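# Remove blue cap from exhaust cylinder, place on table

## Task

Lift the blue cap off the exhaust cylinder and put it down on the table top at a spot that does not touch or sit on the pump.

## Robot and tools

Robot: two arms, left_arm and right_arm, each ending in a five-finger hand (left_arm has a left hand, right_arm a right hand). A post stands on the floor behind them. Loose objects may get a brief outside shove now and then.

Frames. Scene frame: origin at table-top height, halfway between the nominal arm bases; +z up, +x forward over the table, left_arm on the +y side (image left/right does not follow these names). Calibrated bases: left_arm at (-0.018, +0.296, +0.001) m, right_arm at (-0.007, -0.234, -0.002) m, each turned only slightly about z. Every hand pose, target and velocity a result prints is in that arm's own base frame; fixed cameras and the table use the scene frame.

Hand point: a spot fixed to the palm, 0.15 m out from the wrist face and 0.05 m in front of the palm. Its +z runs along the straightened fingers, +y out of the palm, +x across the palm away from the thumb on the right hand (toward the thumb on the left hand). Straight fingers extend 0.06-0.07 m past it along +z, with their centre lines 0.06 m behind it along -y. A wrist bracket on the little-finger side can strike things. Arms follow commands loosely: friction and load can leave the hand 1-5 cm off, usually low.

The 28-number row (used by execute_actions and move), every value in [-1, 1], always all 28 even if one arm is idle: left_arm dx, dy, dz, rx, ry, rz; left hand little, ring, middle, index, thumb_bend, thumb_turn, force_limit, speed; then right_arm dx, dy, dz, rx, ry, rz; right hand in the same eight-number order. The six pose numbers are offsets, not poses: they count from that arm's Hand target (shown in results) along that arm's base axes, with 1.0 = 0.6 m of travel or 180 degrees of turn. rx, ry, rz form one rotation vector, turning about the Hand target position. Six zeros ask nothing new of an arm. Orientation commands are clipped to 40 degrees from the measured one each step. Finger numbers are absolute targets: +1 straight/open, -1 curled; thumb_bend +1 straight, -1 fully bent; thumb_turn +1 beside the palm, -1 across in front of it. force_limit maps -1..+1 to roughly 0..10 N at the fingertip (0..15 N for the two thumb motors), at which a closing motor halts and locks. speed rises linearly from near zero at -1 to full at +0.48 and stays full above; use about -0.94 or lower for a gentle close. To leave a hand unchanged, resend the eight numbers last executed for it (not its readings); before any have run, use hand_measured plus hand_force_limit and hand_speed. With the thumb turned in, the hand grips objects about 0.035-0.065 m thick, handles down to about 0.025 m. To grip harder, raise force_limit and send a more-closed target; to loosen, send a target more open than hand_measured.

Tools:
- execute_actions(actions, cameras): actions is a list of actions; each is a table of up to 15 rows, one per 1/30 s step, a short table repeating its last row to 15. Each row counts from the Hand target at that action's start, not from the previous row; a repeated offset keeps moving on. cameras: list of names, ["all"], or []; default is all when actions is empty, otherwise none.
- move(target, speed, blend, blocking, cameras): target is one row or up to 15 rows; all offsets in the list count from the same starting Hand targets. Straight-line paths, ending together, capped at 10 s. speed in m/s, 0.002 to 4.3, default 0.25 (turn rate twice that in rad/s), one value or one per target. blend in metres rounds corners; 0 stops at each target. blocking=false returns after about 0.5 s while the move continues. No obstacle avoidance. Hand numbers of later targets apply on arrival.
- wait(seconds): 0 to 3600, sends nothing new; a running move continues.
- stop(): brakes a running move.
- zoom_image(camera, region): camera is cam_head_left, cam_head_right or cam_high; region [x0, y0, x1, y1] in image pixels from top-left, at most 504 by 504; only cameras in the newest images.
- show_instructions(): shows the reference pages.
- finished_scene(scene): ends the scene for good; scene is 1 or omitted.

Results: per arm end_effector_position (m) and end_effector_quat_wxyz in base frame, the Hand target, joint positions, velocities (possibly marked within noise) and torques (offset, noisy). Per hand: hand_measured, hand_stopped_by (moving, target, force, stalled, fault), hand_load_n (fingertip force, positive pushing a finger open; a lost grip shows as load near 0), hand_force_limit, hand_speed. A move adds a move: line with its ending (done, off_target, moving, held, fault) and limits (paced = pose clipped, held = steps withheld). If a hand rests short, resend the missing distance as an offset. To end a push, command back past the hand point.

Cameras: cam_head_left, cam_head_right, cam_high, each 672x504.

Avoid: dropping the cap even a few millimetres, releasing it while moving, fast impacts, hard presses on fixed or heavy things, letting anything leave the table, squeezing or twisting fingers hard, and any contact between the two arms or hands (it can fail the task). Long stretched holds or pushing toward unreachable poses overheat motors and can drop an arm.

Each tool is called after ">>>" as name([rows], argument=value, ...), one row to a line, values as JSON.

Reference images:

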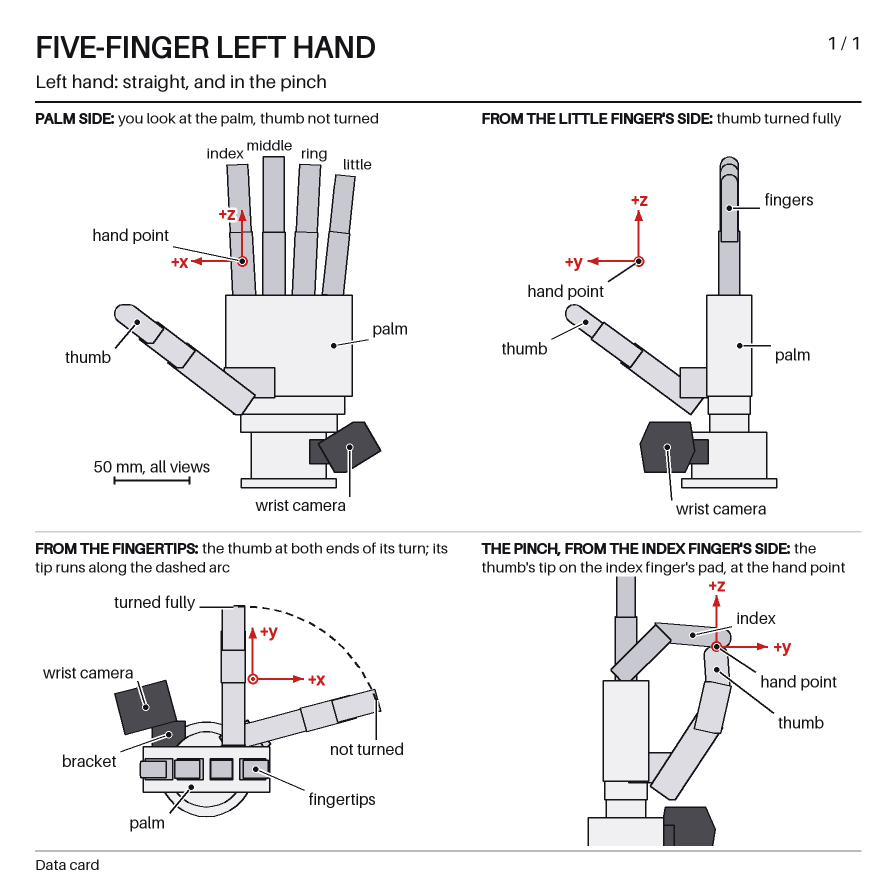

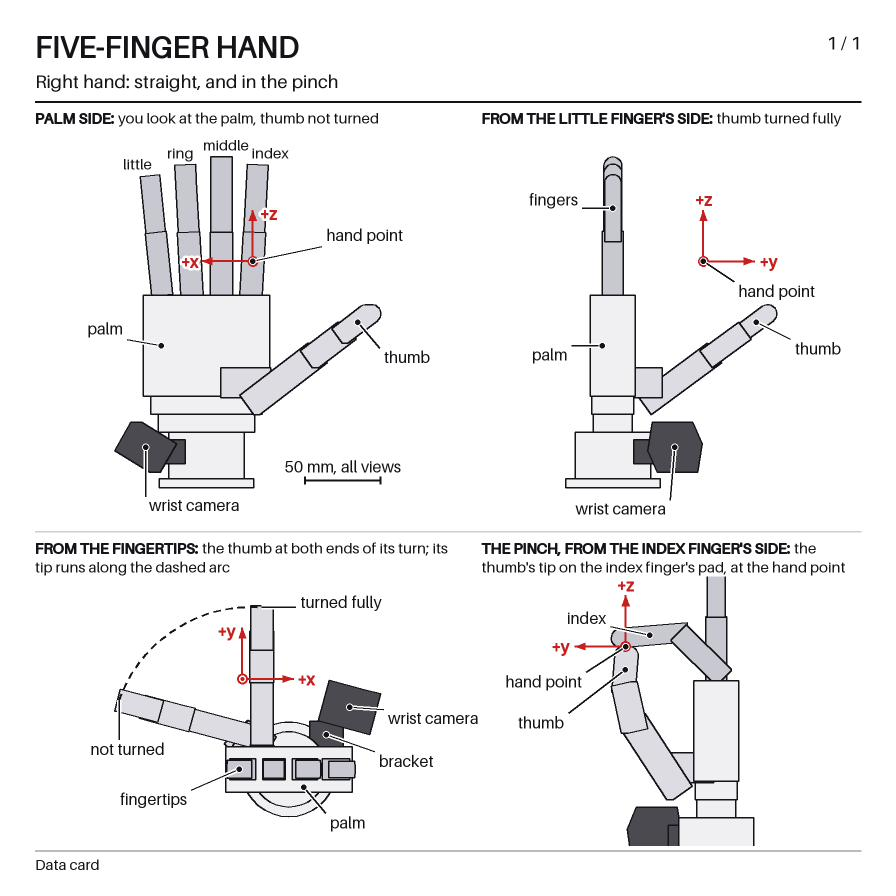

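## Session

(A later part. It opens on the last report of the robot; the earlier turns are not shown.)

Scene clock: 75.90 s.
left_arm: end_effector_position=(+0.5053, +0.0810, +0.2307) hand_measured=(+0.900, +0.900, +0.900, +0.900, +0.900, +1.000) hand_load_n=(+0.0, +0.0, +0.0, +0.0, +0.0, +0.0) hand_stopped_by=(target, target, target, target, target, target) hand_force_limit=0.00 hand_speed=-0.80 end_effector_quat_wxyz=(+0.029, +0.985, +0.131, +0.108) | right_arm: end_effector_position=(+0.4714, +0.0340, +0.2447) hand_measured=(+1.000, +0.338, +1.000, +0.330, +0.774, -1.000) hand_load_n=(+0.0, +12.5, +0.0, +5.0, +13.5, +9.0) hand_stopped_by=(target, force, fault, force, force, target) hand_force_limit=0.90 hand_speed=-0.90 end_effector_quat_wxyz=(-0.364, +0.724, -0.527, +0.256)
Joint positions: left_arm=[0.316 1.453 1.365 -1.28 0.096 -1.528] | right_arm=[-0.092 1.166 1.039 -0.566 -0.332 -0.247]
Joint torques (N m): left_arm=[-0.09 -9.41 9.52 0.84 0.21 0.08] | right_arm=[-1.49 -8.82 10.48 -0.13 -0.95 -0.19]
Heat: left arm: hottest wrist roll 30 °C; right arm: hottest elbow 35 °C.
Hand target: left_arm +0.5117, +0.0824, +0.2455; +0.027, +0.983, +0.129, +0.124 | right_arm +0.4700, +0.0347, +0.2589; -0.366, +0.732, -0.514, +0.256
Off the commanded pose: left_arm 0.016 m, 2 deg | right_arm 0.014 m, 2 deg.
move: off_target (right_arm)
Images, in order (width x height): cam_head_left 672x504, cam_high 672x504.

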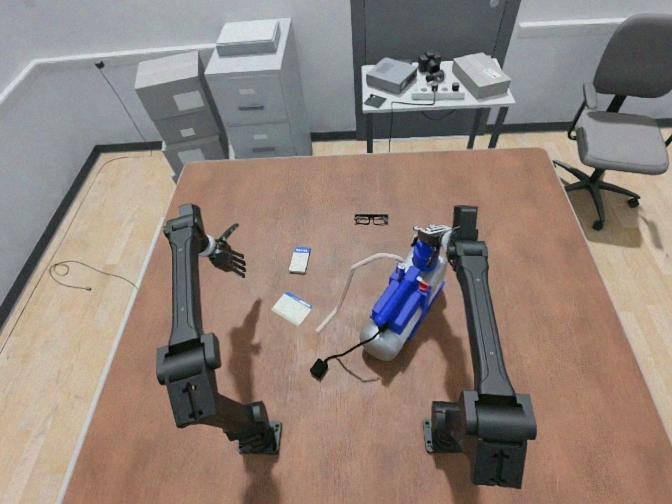

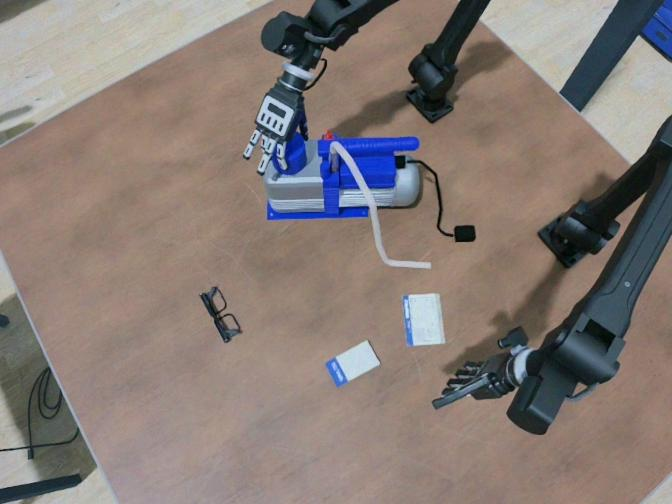

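>>> move([
  [0,0,0,0,0,0,0.9,0.9,0.9,0.9,0.9,1,0,-0.8,0.005,0,-0.015,0,0,-0.055,1,-0.2,0.8,0.0,0.3,-1,0.9,-0.9],
  [0,0,0,0,0,0,0.9,0.9,0.9,0.9,0.9,1,0,-0.8,0.005,0,-0.015,0,0,-0.055,1,0.8,0.8,0.7,1,-1,0,-0.4],
  [0,0,0,0,0,0,0.9,0.9,0.9,0.9,0.9,1,0,-0.8,0.0114,0.002,0.2,0,0,-0.111,1,0.8,0.8,0.7,1,-1,0,-0.4],
  [0,0,0,0,0,0,0.9,0.9,0.9,0.9,0.9,1,0,-0.8,0,-0.3,0.2,0,0,-0.111,1,0.8,0.8,0.7,1,-1,0,-0.4],
], speed=0.12, cameras=["all"])

>>> zoom_image(camera="cam_high", region=[262, 122, 312, 182])

>>> zoom_image(camera="cam_head_left", region=[405, 232, 453, 280])

>>> zoom_image(camera="cam_head_right", region=[405, 232, 453, 280])

Scene clock: 82.13 s.
left_arm: end_effector_position=(+0.5053, +0.0810, +0.2307) hand_measured=(+0.900, +0.900, +0.900, +0.900, +0.900, +1.000) hand_load_n=(+0.0, +0.0, +0.0, +0.0, +0.0, +0.0) hand_stopped_by=(target, target, target, target, target, target) hand_force_limit=0.00 hand_speed=-0.80 end_effector_quat_wxyz=(+0.029, +0.985, +0.131, +0.108) | right_arm: end_effector_position=(+0.4623, -0.1402, +0.3549) hand_measured=(+1.000, +0.800, +1.000, +0.700, +1.000, -1.000) hand_load_n=(+0.0, +0.0, +0.0, +0.0, +0.0, +0.0) hand_stopped_by=(target, target, fault, target, target, target) hand_force_limit=0.00 hand_speed=-0.40 end_effector_quat_wxyz=(-0.311, +0.632, -0.645, +0.297)
Joint positions: left_arm=[0.316 1.453 1.365 -1.28 0.096 -1.528] | right_arm=[-0.462 1.229 1.394 -0.904 -0.363 -0.28]
Joint torques (N m): left_arm=[-0.09 -9.41 9.54 0.81 0.2 0.08] | right_arm=[-1.44 -8.53 12.04 1.06 -0.45 -0.07]
Heat: left arm: hottest wrist roll 30 °C; right arm: hottest elbow 35 °C.
Hand target: left_arm +0.5117, +0.0824, +0.2455; +0.027, +0.983, +0.129, +0.124 | right_arm +0.4700, -0.1452, +0.3789; -0.316, +0.632, -0.633, +0.316
Off the commanded pose: left_arm 0.016 m, 2 deg | right_arm 0.026 m, 3 deg.
move: off_target (right_arm)

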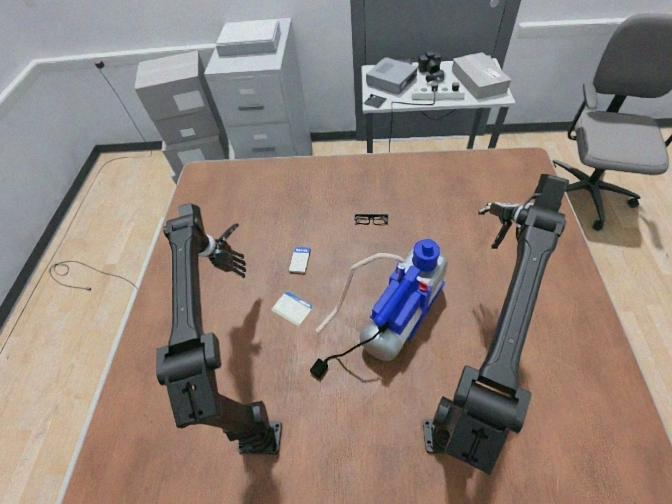

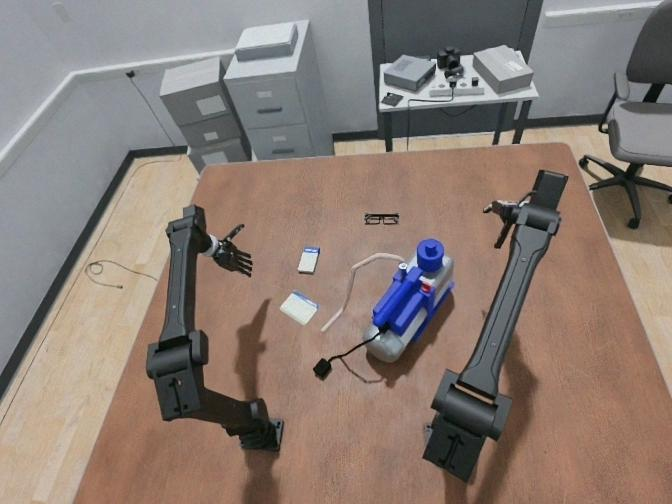

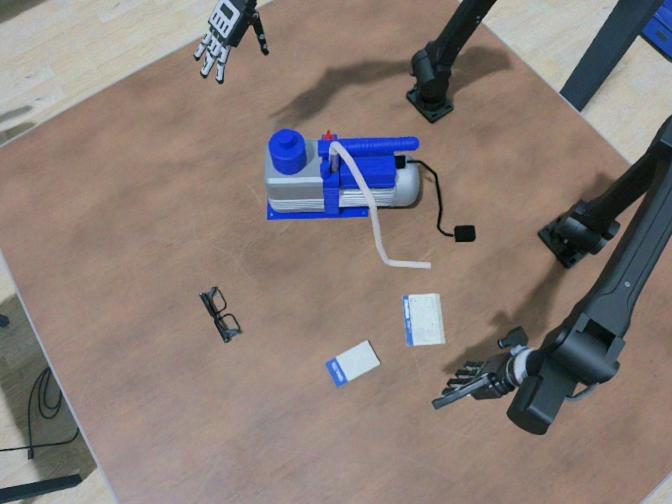

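Scaled by 8.400 from the camera's image (finer frame: 960x720).

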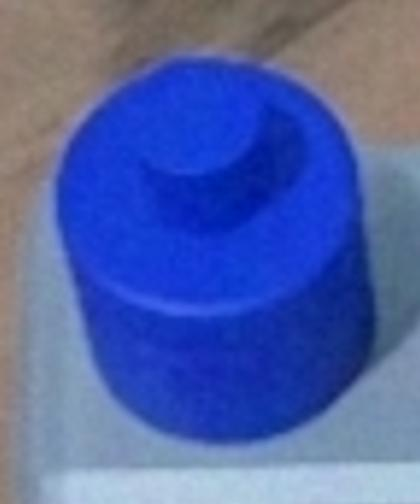

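Scaled by 10.500 from the camera's image (finer frame: 960x720).

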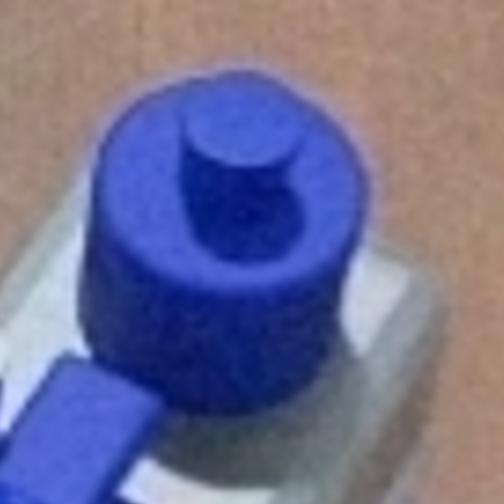

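Scaled by 10.500 from the camera's image (finer frame: 960x720).

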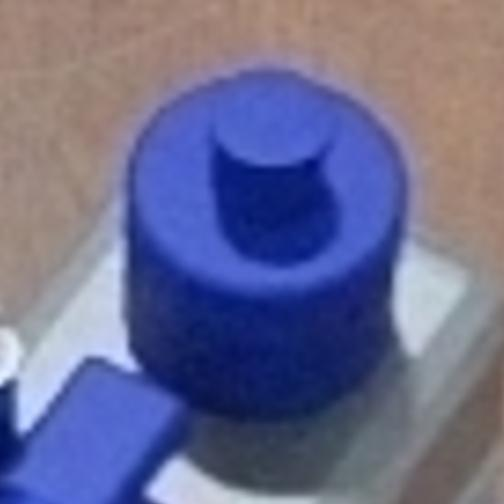

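>>> execute_actions(actions=[])

>>> zoom_image(camera="cam_high", region=[180, 60, 400, 260])

>>> zoom_image(camera="cam_head_left", region=[340, 190, 500, 330])

Scene clock: 82.90 s.
left_arm: end_effector_position=(+0.5053, +0.0810, +0.2307) hand_measured=(+0.900, +0.900, +0.900, +0.900, +0.900, +1.000) hand_load_n=(+0.0, +0.0, +0.0, +0.0, +0.0, +0.0) hand_stopped_by=(target, target, target, target, target, target) hand_force_limit=0.00 hand_speed=-0.80 end_effector_quat_wxyz=(+0.029, +0.985, +0.131, +0.108) | right_arm: end_effector_position=(+0.4623, -0.1403, +0.3549) hand_measured=(+1.000, +0.800, +1.000, +0.700, +1.000, -1.000) hand_load_n=(+0.0, -0.5, +0.0, +0.0, +0.0, +0.0) hand_stopped_by=(target, target, fault, target, target, target) hand_force_limit=0.00 hand_speed=-0.40 end_effector_quat_wxyz=(-0.311, +0.632, -0.645, +0.298)
Joint positions: left_arm=[0.316 1.453 1.365 -1.28 0.096 -1.528] | right_arm=[-0.462 1.229 1.394 -0.904 -0.363 -0.28]
Joint velocities: within noise
Joint torques (N m): left_arm=[-0.03 -9.41 9.55 0.83 0.21 0.08] | right_arm=[-1.44 -8.59 12.04 0.98 -0.46 -0.01]
Heat: left arm: hottest wrist roll 30 °C; right arm: hottest elbow 35 °C.
Hand target: left_arm +0.5117, +0.0824, +0.2455; +0.027, +0.983, +0.129, +0.124 | right_arm +0.4700, -0.1452, +0.3789; -0.316, +0.632, -0.633, +0.316
Off the commanded pose: left_arm 0.016 m, 2 deg | right_arm 0.026 m, 3 deg.

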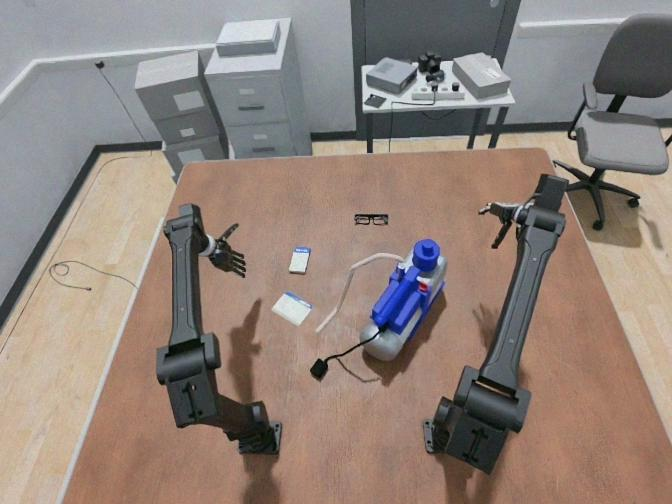

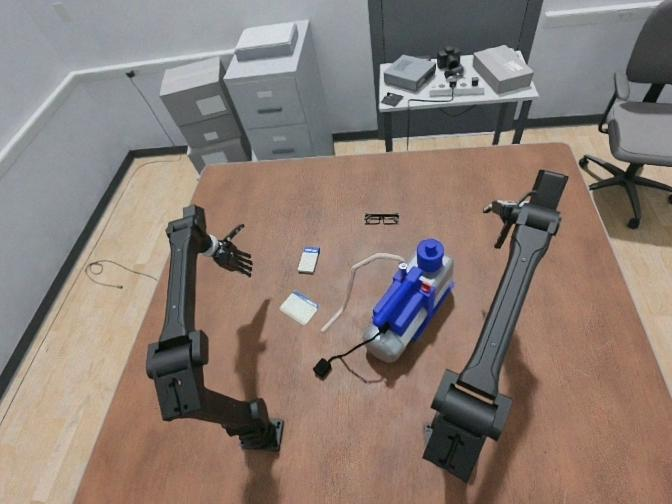

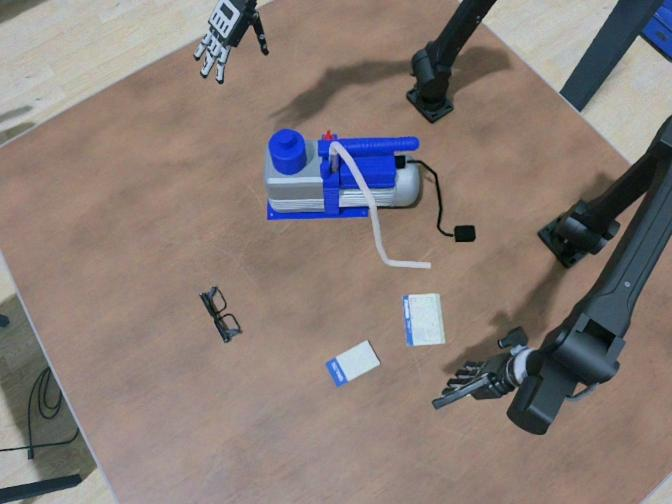

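Scaled by 2.291 from the camera's image (finer frame: 960x720).

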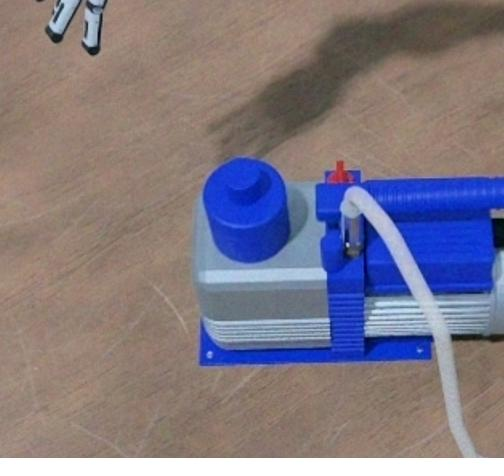

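Scaled by 3.150 from the camera's image (finer frame: 960x720).

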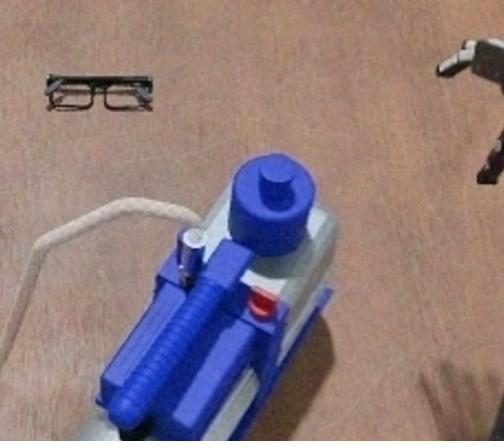

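>>> move([
  [0,0,0,0,0,0,0.9,0.9,0.9,0.9,0.9,1,0,-0.8,0.0115,0.3018,0.0018,0,0,0,1,0.8,0.8,0.8,1,-1,0,-0.4],
  [0,0,0,0,0,0,0.9,0.9,0.9,0.9,0.9,1,0,-0.8,0.0115,0.3018,-0.2102,0,0,0,1,0.8,0.8,0.8,1,-1,0,-0.4],
], speed=[0.2,0.08], cameras=["cam_high"])

Scene clock: 87.33 s.
left_arm: end_effector_position=(+0.5053, +0.0810, +0.2307) hand_measured=(+0.900, +0.900, +0.900, +0.900, +0.900, +1.000) hand_load_n=(+0.0, +0.0, +0.0, +0.0, +0.0, +0.0) hand_stopped_by=(target, target, target, target, target, target) hand_force_limit=0.00 hand_speed=-0.80 end_effector_quat_wxyz=(+0.029, +0.985, +0.131, +0.108) | right_arm: end_effector_position=(+0.4731, +0.0364, +0.2420) hand_measured=(+1.000, +0.800, +1.000, +0.800, +1.000, -1.000) hand_load_n=(+0.0, +0.0, -0.5, +0.0, +0.0, +0.0) hand_stopped_by=(target, target, fault, target, target, target) hand_force_limit=0.00 hand_speed=-0.40 end_effector_quat_wxyz=(-0.305, +0.641, -0.634, +0.307)
Joint positions: left_arm=[0.316 1.453 1.365 -1.28 0.096 -1.528] | right_arm=[0.017 1.132 1.013 -0.557 0.011 0.001]
Joint torques (N m): left_arm=[-0.09 -9.35 9.54 0.83 0.2 0.08] | right_arm=[-1.55 -8.88 8.69 1.92 -0.12 0.16]
Heat: left arm: hottest wrist roll 30 °C; right arm: hottest elbow 35 °C.
Hand target: left_arm +0.5117, +0.0824, +0.2455; +0.027, +0.983, +0.129, +0.124 | right_arm +0.4769, +0.0357, +0.2528; -0.316, +0.632, -0.633, +0.316
Off the commanded pose: left_arm 0.016 m, 2 deg | right_arm 0.011 m, 2 deg.
move: off_target (right_arm)

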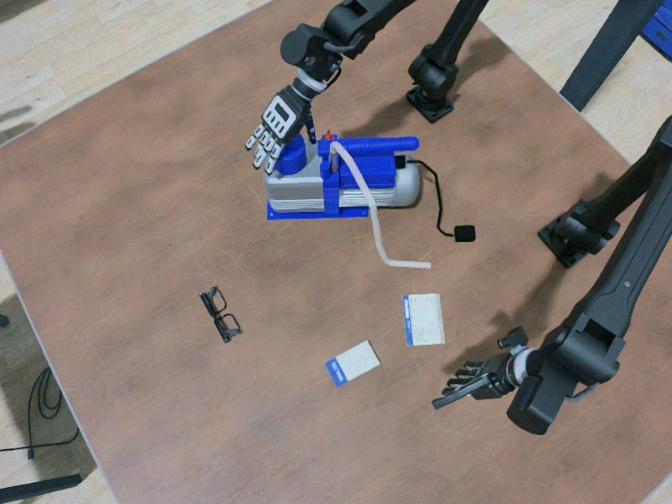

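>>> move(target=[0,0,0,0,0,0,0.9,0.9,0.9,0.9,0.9,1,0,-0.8,0,0,0,0,0,0,1,-0.2,0.8,0.0,0.3,-1,0.9,-0.9], cameras=["cam_high"])

Scene clock: 89.40 s.
left_arm: end_effector_position=(+0.5053, +0.0810, +0.2307) hand_measured=(+0.900, +0.900, +0.900, +0.900, +0.900, +1.000) hand_load_n=(+0.0, +0.0, +0.0, +0.0, +0.0, -0.5) hand_stopped_by=(target, target, target, target, target, target) hand_force_limit=0.00 hand_speed=-0.80 end_effector_quat_wxyz=(+0.029, +0.985, +0.131, +0.108) | right_arm: end_effector_position=(+0.4783, +0.0349, +0.2455) hand_measured=(+1.000, +0.358, +1.000, +0.320, +0.770, -1.000) hand_load_n=(+0.0, +6.5, +0.0, +10.0, +14.5, +1.5) hand_stopped_by=(target, force, fault, force, force, target) hand_force_limit=0.90 hand_speed=-0.90 end_effector_quat_wxyz=(-0.310, +0.636, -0.632, +0.316)
Joint positions: left_arm=[0.316 1.453 1.365 -1.28 0.096 -1.528] | right_arm=[0.016 1.133 1.013 -0.534 0.018 0.002]
Joint torques (N m): left_arm=[-0.09 -9.41 9.52 0.85 0.2 0.08] | right_arm=[-1.67 -8.7 8.73 1.03 -0.34 0.16]
Heat: left arm: hottest wrist roll 30 °C; right arm: hottest elbow 35 °C.
Hand target: left_arm +0.5117, +0.0824, +0.2455; +0.027, +0.983, +0.129, +0.124 | right_arm +0.4770, +0.0358, +0.2528; -0.316, +0.632, -0.633, +0.316
Off the commanded pose: left_arm 0.016 m, 2 deg | right_arm 0.007 m, 1 deg.
move: done

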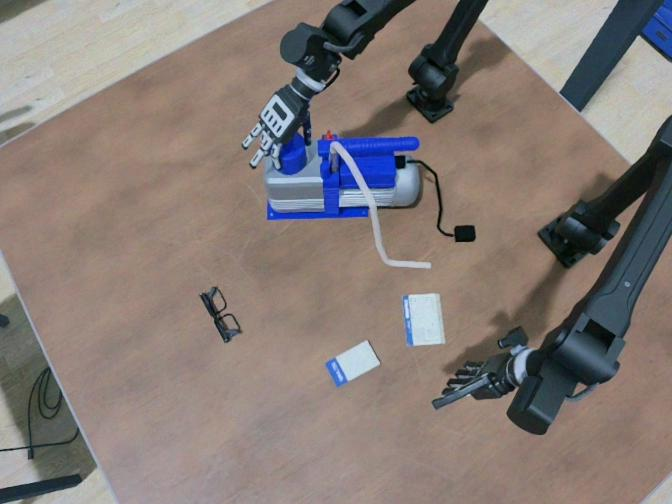

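>>> move(target=[0,0,0,0,0,0,0.9,0.9,0.9,0.9,0.9,1,0,-0.8,0.004,0,0.0667,0,0,0,1,-0.2,0.8,0.0,0.3,-1,0.9,-0.9], speed=0.1)

>>> move(target=[0,0,0,0,0,0,0.9,0.9,0.9,0.9,0.9,1,0,-0.8,0.004,0,0.05,0,-0.01,0,1,-0.2,0.8,0.0,0.3,-1,0.9,-0.9], speed=0.1, cameras=["cam_high"])

Scene clock: 90.37 s.
left_arm: end_effector_position=(+0.5053, +0.0810, +0.2307) hand_measured=(+0.900, +0.900, +0.900, +0.900, +0.900, +1.000) hand_load_n=(+0.0, +0.0, +0.0, +0.0, -0.5, +0.0) hand_stopped_by=(target, target, target, target, target, target) hand_force_limit=0.00 hand_speed=-0.80 end_effector_quat_wxyz=(+0.029, +0.985, +0.131, +0.108) | right_arm: end_effector_position=(+0.4770, +0.0350, +0.2477) hand_measured=(+1.000, +0.358, +1.000, +0.320, +0.770, -1.000) hand_load_n=(+0.0, +10.0, +0.5, +11.5, +12.0, +3.5) hand_stopped_by=(target, force, fault, force, force, target) hand_force_limit=0.90 hand_speed=-0.90 end_effector_quat_wxyz=(-0.294, +0.643, -0.641, +0.300)
Joint positions: left_arm=[0.316 1.453 1.365 -1.28 0.096 -1.528] | right_arm=[0.016 1.156 1.059 -0.607 0.018 0.005]
Joint torques (N m): left_arm=[-0.09 -9.41 9.55 0.83 0.21 0.08] | right_arm=[-1.44 -10.87 12.64 -0.21 -0.38 0.13]
Heat: left arm: hottest wrist roll 30 °C; right arm: hottest elbow 35 °C.
Hand target: left_arm +0.5117, +0.0824, +0.2455; +0.027, +0.983, +0.129, +0.124 | right_arm +0.4794, +0.0358, +0.2926; -0.316, +0.632, -0.633, +0.316
Off the commanded pose: left_arm 0.016 m, 2 deg | right_arm 0.045 m, 3 deg.
move: off_target (right_arm)

Scene clock: 91.10 s.
left_arm: end_effector_position=(+0.5053, +0.0810, +0.2307) hand_measured=(+0.900, +0.900, +0.900, +0.900, +0.900, +1.000) hand_load_n=(+0.0, +0.0, +0.0, +0.5, +0.0, +0.5) hand_stopped_by=(target, target, target, target, target, target) hand_force_limit=0.00 hand_speed=-0.80 end_effector_quat_wxyz=(+0.029, +0.985, +0.131, +0.108) | right_arm: end_effector_position=(+0.4785, +0.0351, +0.2597) hand_measured=(+1.000, +0.358, +1.000, +0.320, +0.770, -1.000) hand_load_n=(+0.0, +13.5, +0.0, +7.5, +11.0, +3.5) hand_stopped_by=(target, force, fault, force, force, target) hand_force_limit=0.90 hand_speed=-0.90 end_effector_quat_wxyz=(-0.292, +0.644, -0.642, +0.297)
Joint positions: left_arm=[0.316 1.453 1.365 -1.28 0.096 -1.528] | right_arm=[0.016 1.161 1.097 -0.647 0.018 0.005]
Joint torques (N m): left_arm=[-0.03 -9.47 9.54 0.84 0.2 0.09] | right_arm=[-1.49 -12.57 13.78 0.08 -0.34 0.12]
Heat: left arm: hottest wrist roll 30 °C; right arm: hottest elbow 35 °C.
Hand target: left_arm +0.5117, +0.0824, +0.2455; +0.027, +0.983, +0.129, +0.124 | right_arm +0.4818, +0.0358, +0.3228; -0.326, +0.627, -0.628, +0.326
Off the commanded pose: left_arm 0.016 m, 2 deg | right_arm 0.063 m, 6 deg.
move: off_target (right_arm)

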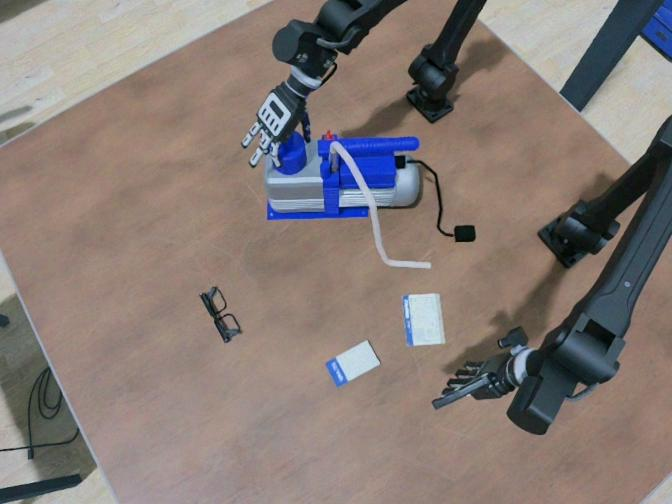

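>>> zoom_image(camera="cam_high", region=[220, 60, 360, 220])

Scaled by 3.150 from the camera's image (finer frame: 960x720).

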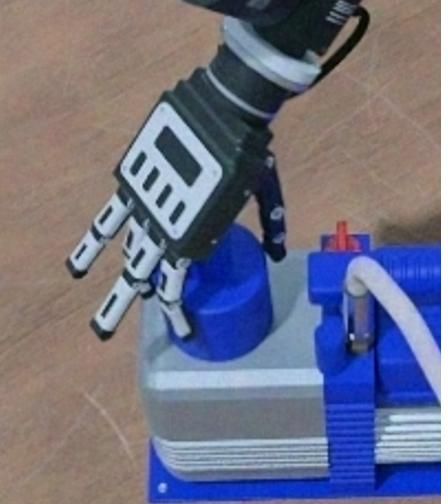

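>>> move([
  [0,0,0,0,0,0,0.9,0.9,0.9,0.9,0.9,1,0,-0.8,-0.008,0,-0.1013,0,0.01,0,1,-0.2,0.8,0.0,0.3,-1,0.9,-0.9],
], speed=0.1)

>>> move([
  [0,0,0,0,0,0,0.9,0.9,0.9,0.9,0.9,1,0,-0.8,0,0,0,0,0,0,1,0.8,0.8,0.8,1,-1,0,-0.4],
  [0,0,0,0,0,0,0.9,0.9,0.9,0.9,0.9,1,0,-0.8,0,0,0.19,0,0,0,1,0.8,0.8,0.8,1,-1,0,-0.4],
  [0,0,0,0,0,0,0.9,0.9,0.9,0.9,0.9,1,0,-0.8,0.04,-0.04,0.19,0,-0.0222,0,1,0.8,0.8,0.8,1,-1,0,-0.4],
  [0,0,0,0,0,0,0.9,0.9,0.9,0.9,0.9,1,0,-0.8,0.04,-0.04,0.0342,0,-0.0222,0,1,0.8,0.8,0.8,1,-1,0,-0.4],
], speed=[0.1,0.1,0.1,0.08], cameras=["cam_high"])

Scene clock: 93.90 s.
left_arm: end_effector_position=(+0.5053, +0.0810, +0.2307) hand_measured=(+0.900, +0.900, +0.900, +0.900, +0.900, +1.000) hand_load_n=(+0.0, +0.0, +0.0, +0.0, +0.0, +0.5) hand_stopped_by=(target, target, target, target, target, target) hand_force_limit=0.00 hand_speed=-0.80 end_effector_quat_wxyz=(+0.029, +0.985, +0.131, +0.108) | right_arm: end_effector_position=(+0.4785, +0.0356, +0.2567) hand_measured=(+1.000, +0.358, +1.000, +0.320, +0.770, -1.000) hand_load_n=(+0.0, +9.5, +0.0, +4.0, +11.5, +4.0) hand_stopped_by=(target, force, fault, force, force, target) hand_force_limit=0.90 hand_speed=-0.90 end_effector_quat_wxyz=(-0.309, +0.636, -0.634, +0.312)
Joint positions: left_arm=[0.316 1.453 1.365 -1.28 0.096 -1.528] | right_arm=[0.016 1.134 1.047 -0.574 0.015 0.006]
Joint torques (N m): left_arm=[-0.09 -9.41 9.52 0.84 0.21 0.08] | right_arm=[-1.32 -9.05 7.97 1.63 -0.29 0.11]
Heat: left arm: hottest wrist roll 30 °C; right arm: hottest elbow 36 °C.
Hand target: left_arm +0.5117, +0.0824, +0.2455; +0.027, +0.983, +0.129, +0.124 | right_arm +0.4770, +0.0358, +0.2619; -0.316, +0.632, -0.633, +0.316
Off the commanded pose: left_arm 0.016 m, 2 deg | right_arm 0.006 m, 1 deg.
move: done

Scene clock: 98.70 s.
left_arm: end_effector_position=(+0.5053, +0.0810, +0.2307) hand_measured=(+0.900, +0.900, +0.900, +0.900, +0.900, +1.000) hand_load_n=(+0.0, +0.0, +0.5, +0.0, +0.0, +0.0) hand_stopped_by=(target, target, target, target, target, target) hand_force_limit=0.00 hand_speed=-0.80 end_effector_quat_wxyz=(+0.029, +0.985, +0.131, +0.108) | right_arm: end_effector_position=(+0.4977, +0.0141, +0.2745) hand_measured=(+1.000, +0.800, +1.000, +0.800, +1.000, -1.000) hand_load_n=(+0.0, +0.0, +0.0, +0.0, +0.0, +0.5) hand_stopped_by=(target, target, fault, target, target, target) hand_force_limit=0.00 hand_speed=-0.40 end_effector_quat_wxyz=(-0.332, +0.623, -0.628, +0.328)
Joint positions: left_arm=[0.316 1.453 1.365 -1.28 0.096 -1.528] | right_arm=[-0.046 1.151 1.077 -0.526 -0.039 -0.016]
Joint torques (N m): left_arm=[-0.09 -9.41 9.54 0.83 0.21 0.08] | right_arm=[-1.79 -8.47 8.76 2.04 -0.27 -0.02]
Heat: left arm: hottest wrist roll 30 °C; right arm: hottest elbow 36 °C.
Hand target: left_arm +0.5117, +0.0824, +0.2455; +0.027, +0.983, +0.129, +0.124 | right_arm +0.5010, +0.0118, +0.2824; -0.338, +0.621, -0.622, +0.338
Off the commanded pose: left_arm 0.016 m, 2 deg | right_arm 0.009 m, 2 deg.
move: done

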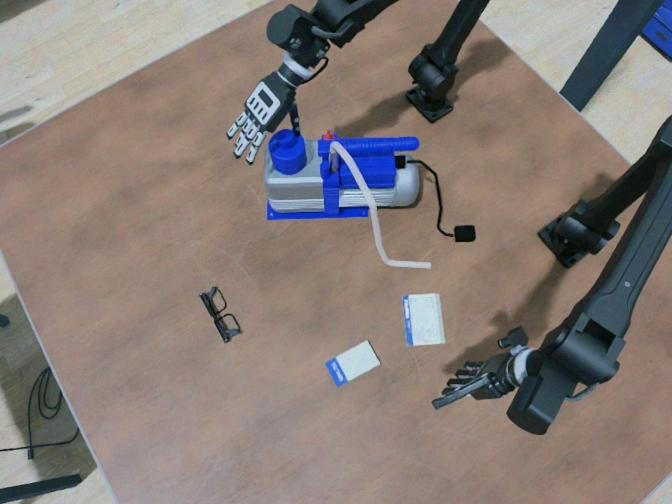

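>>> move(target=[0,0,0,0,0,0,0.9,0.9,0.9,0.9,0.9,1,0,-0.8,0,0,0,0,0,0,1,0.8,0.8,-0.6,0.2,-1,0.6,-0.9], cameras=["cam_high","cam_head_left"])

>>> zoom_image(camera="cam_high", region=[220, 60, 360, 220])

>>> zoom_image(camera="cam_head_left", region=[360, 180, 500, 320])

Scene clock: 102.30 s.
left_arm: end_effector_position=(+0.5053, +0.0810, +0.2307) hand_measured=(+0.900, +0.900, +0.900, +0.900, +0.900, +1.000) hand_load_n=(+0.0, +0.0, +0.0, +0.0, +0.0, +0.0) hand_stopped_by=(target, target, target, target, target, target) hand_force_limit=0.00 hand_speed=-0.80 end_effector_quat_wxyz=(+0.029, +0.985, +0.131, +0.108) | right_arm: end_effector_position=(+0.4898, +0.0148, +0.2708) hand_measured=(+1.000, +0.800, +1.000, -0.100, +0.546, -1.000) hand_load_n=(-0.5, -0.5, +0.0, +9.5, +12.0, -0.5) hand_stopped_by=(target, target, fault, force, force, target) hand_force_limit=0.60 hand_speed=-0.90 end_effector_quat_wxyz=(-0.328, +0.628, -0.627, +0.324)
Joint positions: left_arm=[0.316 1.453 1.365 -1.28 0.096 -1.528] | right_arm=[-0.046 1.138 1.064 -0.54 -0.044 -0.026]
Joint torques (N m): left_arm=[-0.09 -9.47 9.54 0.83 0.2 0.08] | right_arm=[-1.73 -7.41 9.62 2.55 -0.11 0.06]
Heat: left arm: hottest wrist roll 30 °C; right arm: hottest elbow 35 °C.
Hand target: left_arm +0.5117, +0.0824, +0.2455; +0.027, +0.983, +0.129, +0.124 | right_arm +0.5010, +0.0118, +0.2825; -0.338, +0.621, -0.622, +0.338
Off the commanded pose: left_arm 0.016 m, 2 deg | right_arm 0.016 m, 2 deg.
move: done
Images, in order (width x height): cam_head_left 672x504, cam_high 672x504.

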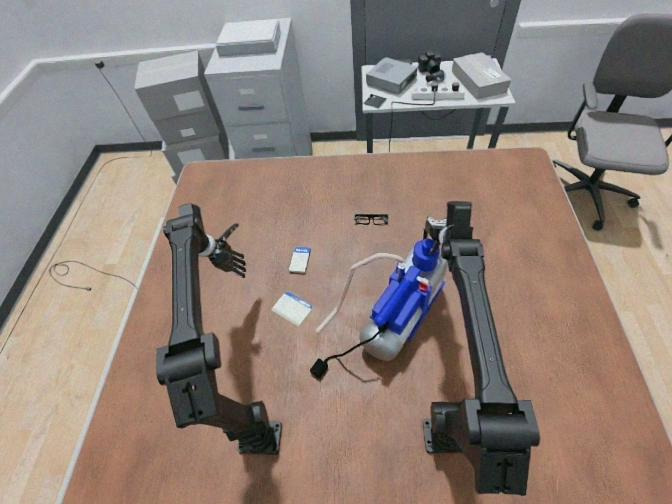

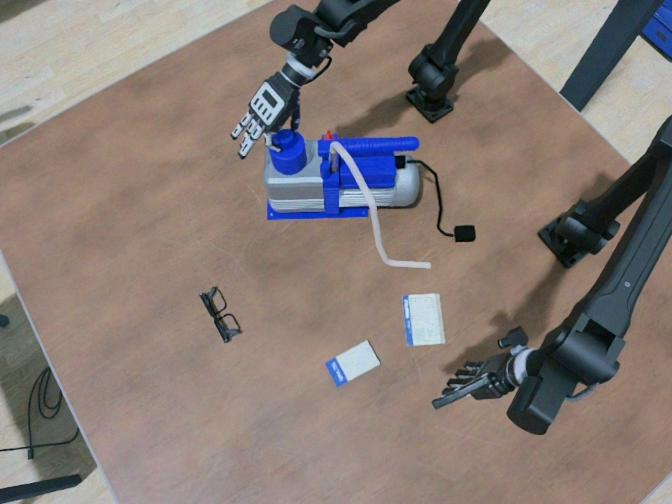

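Scaled by 3.150 from the camera's image (finer frame: 960x720).

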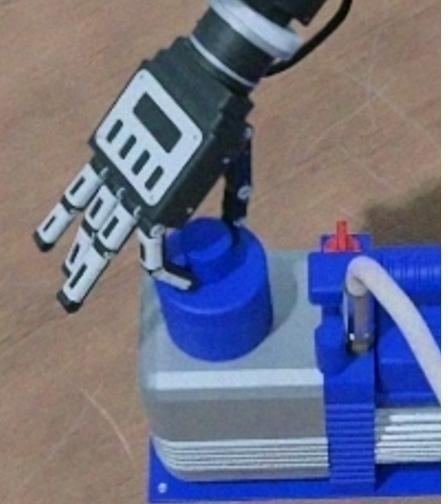

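Scaled by 3.600 from the camera's image (finer frame: 960x720).

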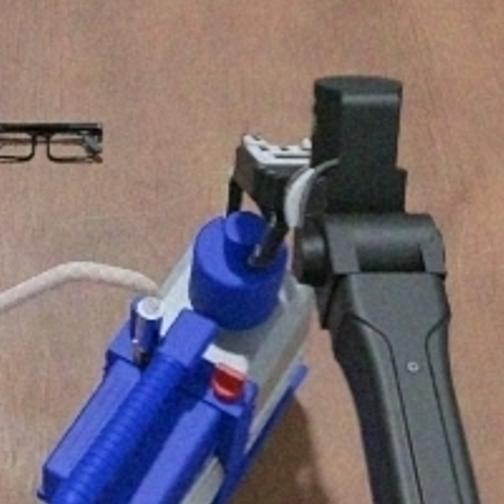

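>>> move(target=[0,0,0,0,0,0,0.9,0.9,0.9,0.9,0.9,1,0,-0.8,0.03,0,0.1,0,-0.02,0,1,0.8,0.8,-0.6,0.2,-1,0.6,-0.9], speed=0.15)

Scene clock: 103.23 s.
left_arm: end_effector_position=(+0.5053, +0.0810, +0.2307) hand_measured=(+0.900, +0.900, +0.900, +0.900, +0.900, +1.000) hand_load_n=(+0.0, +0.0, +0.0, +0.0, +0.0, +0.0) hand_stopped_by=(target, target, target, target, target, target) hand_force_limit=0.00 hand_speed=-0.80 end_effector_quat_wxyz=(+0.029, +0.985, +0.131, +0.108) | right_arm: end_effector_position=(+0.4903, +0.0148, +0.2740) hand_measured=(+1.000, +0.800, +1.000, -0.100, +0.546, -1.000) hand_load_n=(+0.0, +0.0, +0.0, +10.5, +12.0, -1.5) hand_stopped_by=(target, target, fault, force, force, target) hand_force_limit=0.60 hand_speed=-0.90 end_effector_quat_wxyz=(-0.318, +0.633, -0.632, +0.312)
Joint positions: left_arm=[0.316 1.453 1.365 -1.28 0.096 -1.528] | right_arm=[-0.046 1.157 1.102 -0.593 -0.044 -0.026]
Joint torques (N m): left_arm=[-0.09 -9.41 9.55 0.83 0.2 0.09] | right_arm=[-1.73 -9.23 15.69 2.17 -0.15 0.11]
Heat: left arm: hottest wrist roll 30 °C; right arm: hottest elbow 36 °C.
Hand target: left_arm +0.5117, +0.0824, +0.2455; +0.027, +0.983, +0.129, +0.124 | right_arm +0.5191, +0.0119, +0.3426; -0.357, +0.610, -0.611, +0.357
Off the commanded pose: left_arm 0.016 m, 2 deg | right_arm 0.074 m, 8 deg.
move: off_target (right_arm)

>>> move(target=[0,0,0,0,0,0,0.9,0.9,0.9,0.9,0.9,1,0,-0.8,0.025,0,0.06,0,-0.015,0,1,0.8,0.8,-0.6,0.2,-1,0.6,-0.9], speed=0.15)

>>> move(target=[0,0,0,0,0,0,0.9,0.9,0.9,0.9,0.9,1,0,-0.8,0.02,0,0.05,0,-0.015,0,1,0.8,0.8,-0.6,0.2,-1,0.6,-0.9], speed=0.15)

Scene clock: 105.93 s.
left_arm: end_effector_position=(+0.5053, +0.0810, +0.2307) hand_measured=(+0.900, +0.900, +0.900, +0.900, +0.900, +1.000) hand_load_n=(+0.0, +0.0, +0.0, +0.0, +0.0, +0.0) hand_stopped_by=(target, target, target, target, target, target) hand_force_limit=0.00 hand_speed=-0.80 end_effector_quat_wxyz=(+0.029, +0.985, +0.131, +0.108) | right_arm: end_effector_position=(+0.4916, +0.0145, +0.2764) hand_measured=(+1.000, +0.800, +1.000, -0.100, +0.546, -1.000) hand_load_n=(+0.0, +0.0, +0.0, +8.5, +14.0, -0.5) hand_stopped_by=(target, target, fault, force, force, target) hand_force_limit=0.60 hand_speed=-0.90 end_effector_quat_wxyz=(-0.309, +0.639, -0.636, +0.304)
Joint positions: left_arm=[0.316 1.453 1.365 -1.28 0.096 -1.528] | right_arm=[-0.046 1.175 1.135 -0.635 -0.044 -0.03]
Joint torques (N m): left_arm=[-0.09 -9.41 9.54 0.81 0.2 0.08] | right_arm=[-1.85 -10.81 18.39 3.06 -0.19 0.15]
Heat: left arm: hottest wrist roll 30 °C; right arm: hottest elbow 36 °C.
Hand target: left_arm +0.5117, +0.0824, +0.2455; +0.027, +0.983, +0.129, +0.124 | right_arm +0.5340, +0.0118, +0.3786; -0.372, +0.601, -0.602, +0.372
Off the commanded pose: left_arm 0.016 m, 2 deg | right_arm 0.111 m, 12 deg.
move: off_target (right_arm)

Scene clock: 106.57 s.
left_arm: end_effector_position=(+0.5053, +0.0810, +0.2307) hand_measured=(+0.900, +0.900, +0.900, +0.900, +0.900, +1.000) hand_load_n=(+0.0, +0.0, +0.0, +0.0, +0.0, +0.0) hand_stopped_by=(target, target, target, target, target, target) hand_force_limit=0.00 hand_speed=-0.80 end_effector_quat_wxyz=(+0.029, +0.985, +0.131, +0.108) | right_arm: end_effector_position=(+0.4925, +0.0146, +0.2787) hand_measured=(+1.000, +0.800, +1.000, -0.100, +0.546, -1.000) hand_load_n=(+0.0, +0.0, +0.0, +8.5, +14.5, -0.5) hand_stopped_by=(target, target, fault, force, force, target) hand_force_limit=0.60 hand_speed=-0.90 end_effector_quat_wxyz=(-0.305, +0.643, -0.635, +0.300)
Joint positions: left_arm=[0.316 1.453 1.365 -1.28 0.096 -1.528] | right_arm=[-0.046 1.185 1.154 -0.656 -0.047 -0.035]
Joint torques (N m): left_arm=[-0.09 -9.47 9.54 0.83 0.2 0.09] | right_arm=[-1.55 -11.93 20.48 3.69 -0.22 0.24]
Heat: left arm: hottest wrist roll 30 °C; right arm: hottest elbow 36 °C.
Hand target: left_arm +0.5117, +0.0824, +0.2455; +0.027, +0.983, +0.129, +0.124 | right_arm +0.5460, +0.0119, +0.4085; -0.386, +0.592, -0.593, +0.386
Off the commanded pose: left_arm 0.016 m, 2 deg | right_arm 0.140 m, 15 deg.
move: off_target (right_arm)

>>> wait(seconds=0.1, cameras=["cam_high","cam_head_left"])

>>> zoom_image(camera="cam_high", region=[220, 60, 360, 220])

>>> zoom_image(camera="cam_head_left", region=[360, 180, 500, 320])

Scene clock: 106.80 s.
left_arm: end_effector_position=(+0.5053, +0.0810, +0.2307) hand_measured=(+0.900, +0.900, +0.900, +0.900, +0.900, +1.000) hand_load_n=(+0.0, +0.0, -0.5, +0.0, +0.0, +0.0) hand_stopped_by=(target, target, target, target, target, target) hand_force_limit=0.00 hand_speed=-0.80 end_effector_quat_wxyz=(+0.029, +0.985, +0.131, +0.108) | right_arm: end_effector_position=(+0.4925, +0.0146, +0.2787) hand_measured=(+1.000, +0.800, +1.000, -0.100, +0.546, -1.000) hand_load_n=(+0.0, +0.0, +0.0, +8.5, +15.0, -0.5) hand_stopped_by=(target, target, fault, force, force, target) hand_force_limit=0.60 hand_speed=-0.90 end_effector_quat_wxyz=(-0.305, +0.643, -0.635, +0.300)
Joint positions: left_arm=[0.316 1.453 1.365 -1.28 0.096 -1.528] | right_arm=[-0.046 1.185 1.154 -0.656 -0.047 -0.035]
Joint torques (N m): left_arm=[-0.09 -9.41 9.54 0.84 0.2 0.08] | right_arm=[-1.73 -11.75 20.51 3.67 -0.24 0.23]
Heat: left arm: hottest wrist roll 30 °C; right arm: hottest elbow 36 °C.
Hand target: left_arm +0.5117, +0.0824, +0.2455; +0.027, +0.983, +0.129, +0.124 | right_arm +0.5460, +0.0119, +0.4085; -0.386, +0.592, -0.593, +0.386
Off the commanded pose: left_arm 0.016 m, 2 deg | right_arm 0.140 m, 15 deg.
wait: 0.10 s; at rest by 0.03 s
Images, in order (width x height): cam_head_left 672x504, cam_high 672x504.

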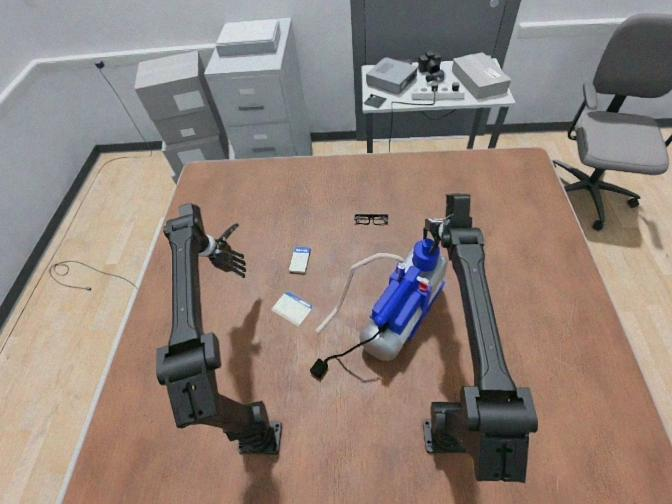

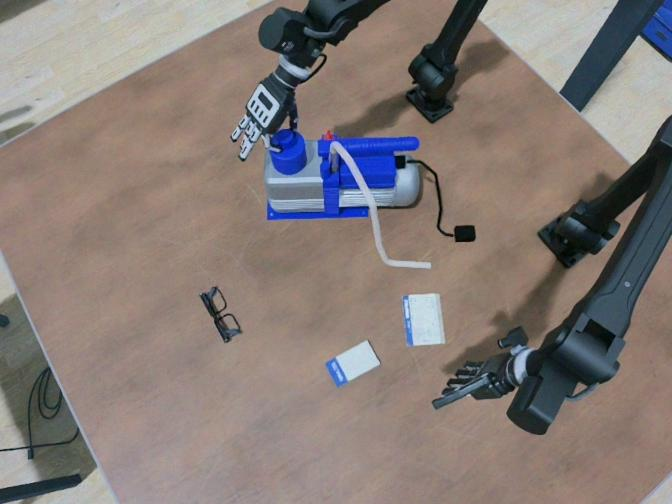

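Scaled by 3.150 from the camera's image (finer frame: 960x720).

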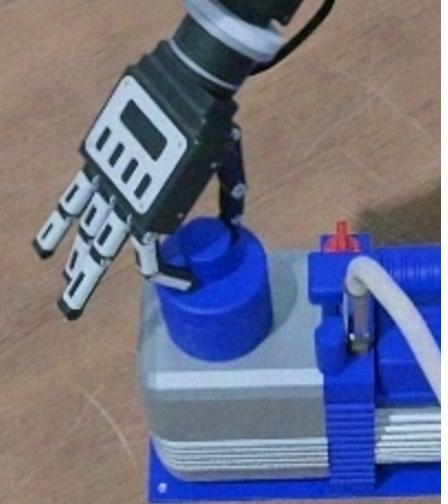

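Scaled by 3.600 from the camera's image (finer frame: 960x720).

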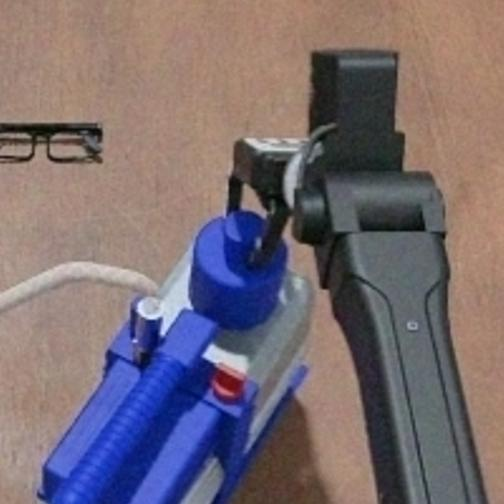

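>>> move(target=[0,0,0,0,0,0,0.9,0.9,0.9,0.9,0.9,1,0,-0.8,-0.003,0.008,0,0,0,0.11,1,0.8,0.8,-0.6,0.2,-1,0.6,-0.9], speed=0.15)

>>> move(target=[0,0,0,0,0,0,0.9,0.9,0.9,0.9,0.9,1,0,-0.8,0,-0.016,0,0,0,-0.22,1,0.8,0.8,-0.6,0.2,-1,0.6,-0.9], speed=0.15, cameras=["cam_high"])

Scene clock: 108.80 s.
left_arm: end_effector_position=(+0.5053, +0.0810, +0.2307) hand_measured=(+0.900, +0.900, +0.900, +0.900, +0.900, +1.000) hand_load_n=(+0.0, +0.0, +0.0, +0.0, +0.0, +0.0) hand_stopped_by=(target, target, target, target, target, target) hand_force_limit=0.00 hand_speed=-0.80 end_effector_quat_wxyz=(+0.029, +0.985, +0.131, +0.108) | right_arm: end_effector_position=(+0.4922, +0.0191, +0.2896) hand_measured=(+1.000, +0.800, +1.000, -0.100, +0.548, -1.000) hand_load_n=(+0.0, +0.0, +0.0, +8.0, +15.5, -0.5) hand_stopped_by=(target, target, fault, force, force, target) hand_force_limit=0.60 hand_speed=-0.90 end_effector_quat_wxyz=(-0.386, +0.718, -0.534, +0.222)
Joint positions: left_arm=[0.316 1.453 1.365 -1.28 0.096 -1.528] | right_arm=[-0.158 1.243 1.217 -0.705 -0.443 -0.249]
Joint torques (N m): left_arm=[-0.15 -9.41 9.52 0.83 0.21 0.08] | right_arm=[-1.55 -12.04 20.25 3.73 -1.05 0.38]
Heat: left arm: hottest wrist roll 30 °C; right arm: hottest elbow 37 °C.
Hand target: left_arm +0.5117, +0.0824, +0.2455; +0.027, +0.983, +0.129, +0.124 | right_arm +0.5441, +0.0166, +0.4085; -0.446, +0.685, -0.483, +0.314
Off the commanded pose: left_arm 0.016 m, 2 deg | right_arm 0.130 m, 14 deg.
move: off_target (right_arm)

Scene clock: 111.77 s.
left_arm: end_effector_position=(+0.5053, +0.0810, +0.2307) hand_measured=(+0.900, +0.900, +0.900, +0.900, +0.900, +1.000) hand_load_n=(+0.0, +0.0, +0.0, +0.0, +0.0, +0.0) hand_stopped_by=(target, target, target, target, target, target) hand_force_limit=0.00 hand_speed=-0.80 end_effector_quat_wxyz=(+0.029, +0.985, +0.131, +0.108) | right_arm: end_effector_position=(+0.5367, +0.0022, +0.3870) hand_measured=(+1.000, +0.800, +1.000, -0.100, +0.542, -1.000) hand_load_n=(+0.0, +0.0, +0.0, +0.0, +0.0, +0.0) hand_stopped_by=(target, target, fault, force, force, target) hand_force_limit=0.60 hand_speed=-0.90 end_effector_quat_wxyz=(+0.299, -0.490, +0.690, -0.442)
Joint positions: left_arm=[0.316 1.453 1.365 -1.28 0.096 -1.528] | right_arm=[0.07 1.189 1.328 -0.622 0.384 0.172]
Joint torques (N m): left_arm=[-0.09 -9.47 9.54 0.83 0.21 0.08] | right_arm=[-1.08 -8.12 11.67 1.24 0 0.13]
Heat: left arm: hottest wrist roll 30 °C; right arm: hottest elbow 38 °C.
Hand target: left_arm +0.5117, +0.0824, +0.2455; +0.027, +0.983, +0.129, +0.124 | right_arm +0.5442, +0.0068, +0.4084; +0.313, -0.481, +0.686, -0.446
Off the commanded pose: left_arm 0.016 m, 2 deg | right_arm 0.023 m, 2 deg.
move: off_target (right_arm)

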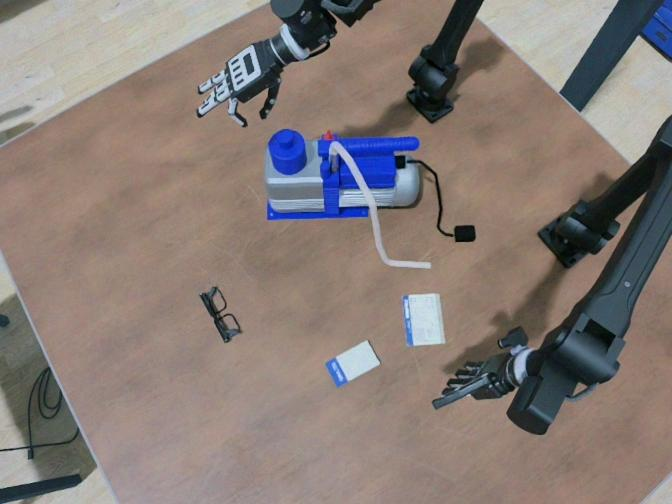

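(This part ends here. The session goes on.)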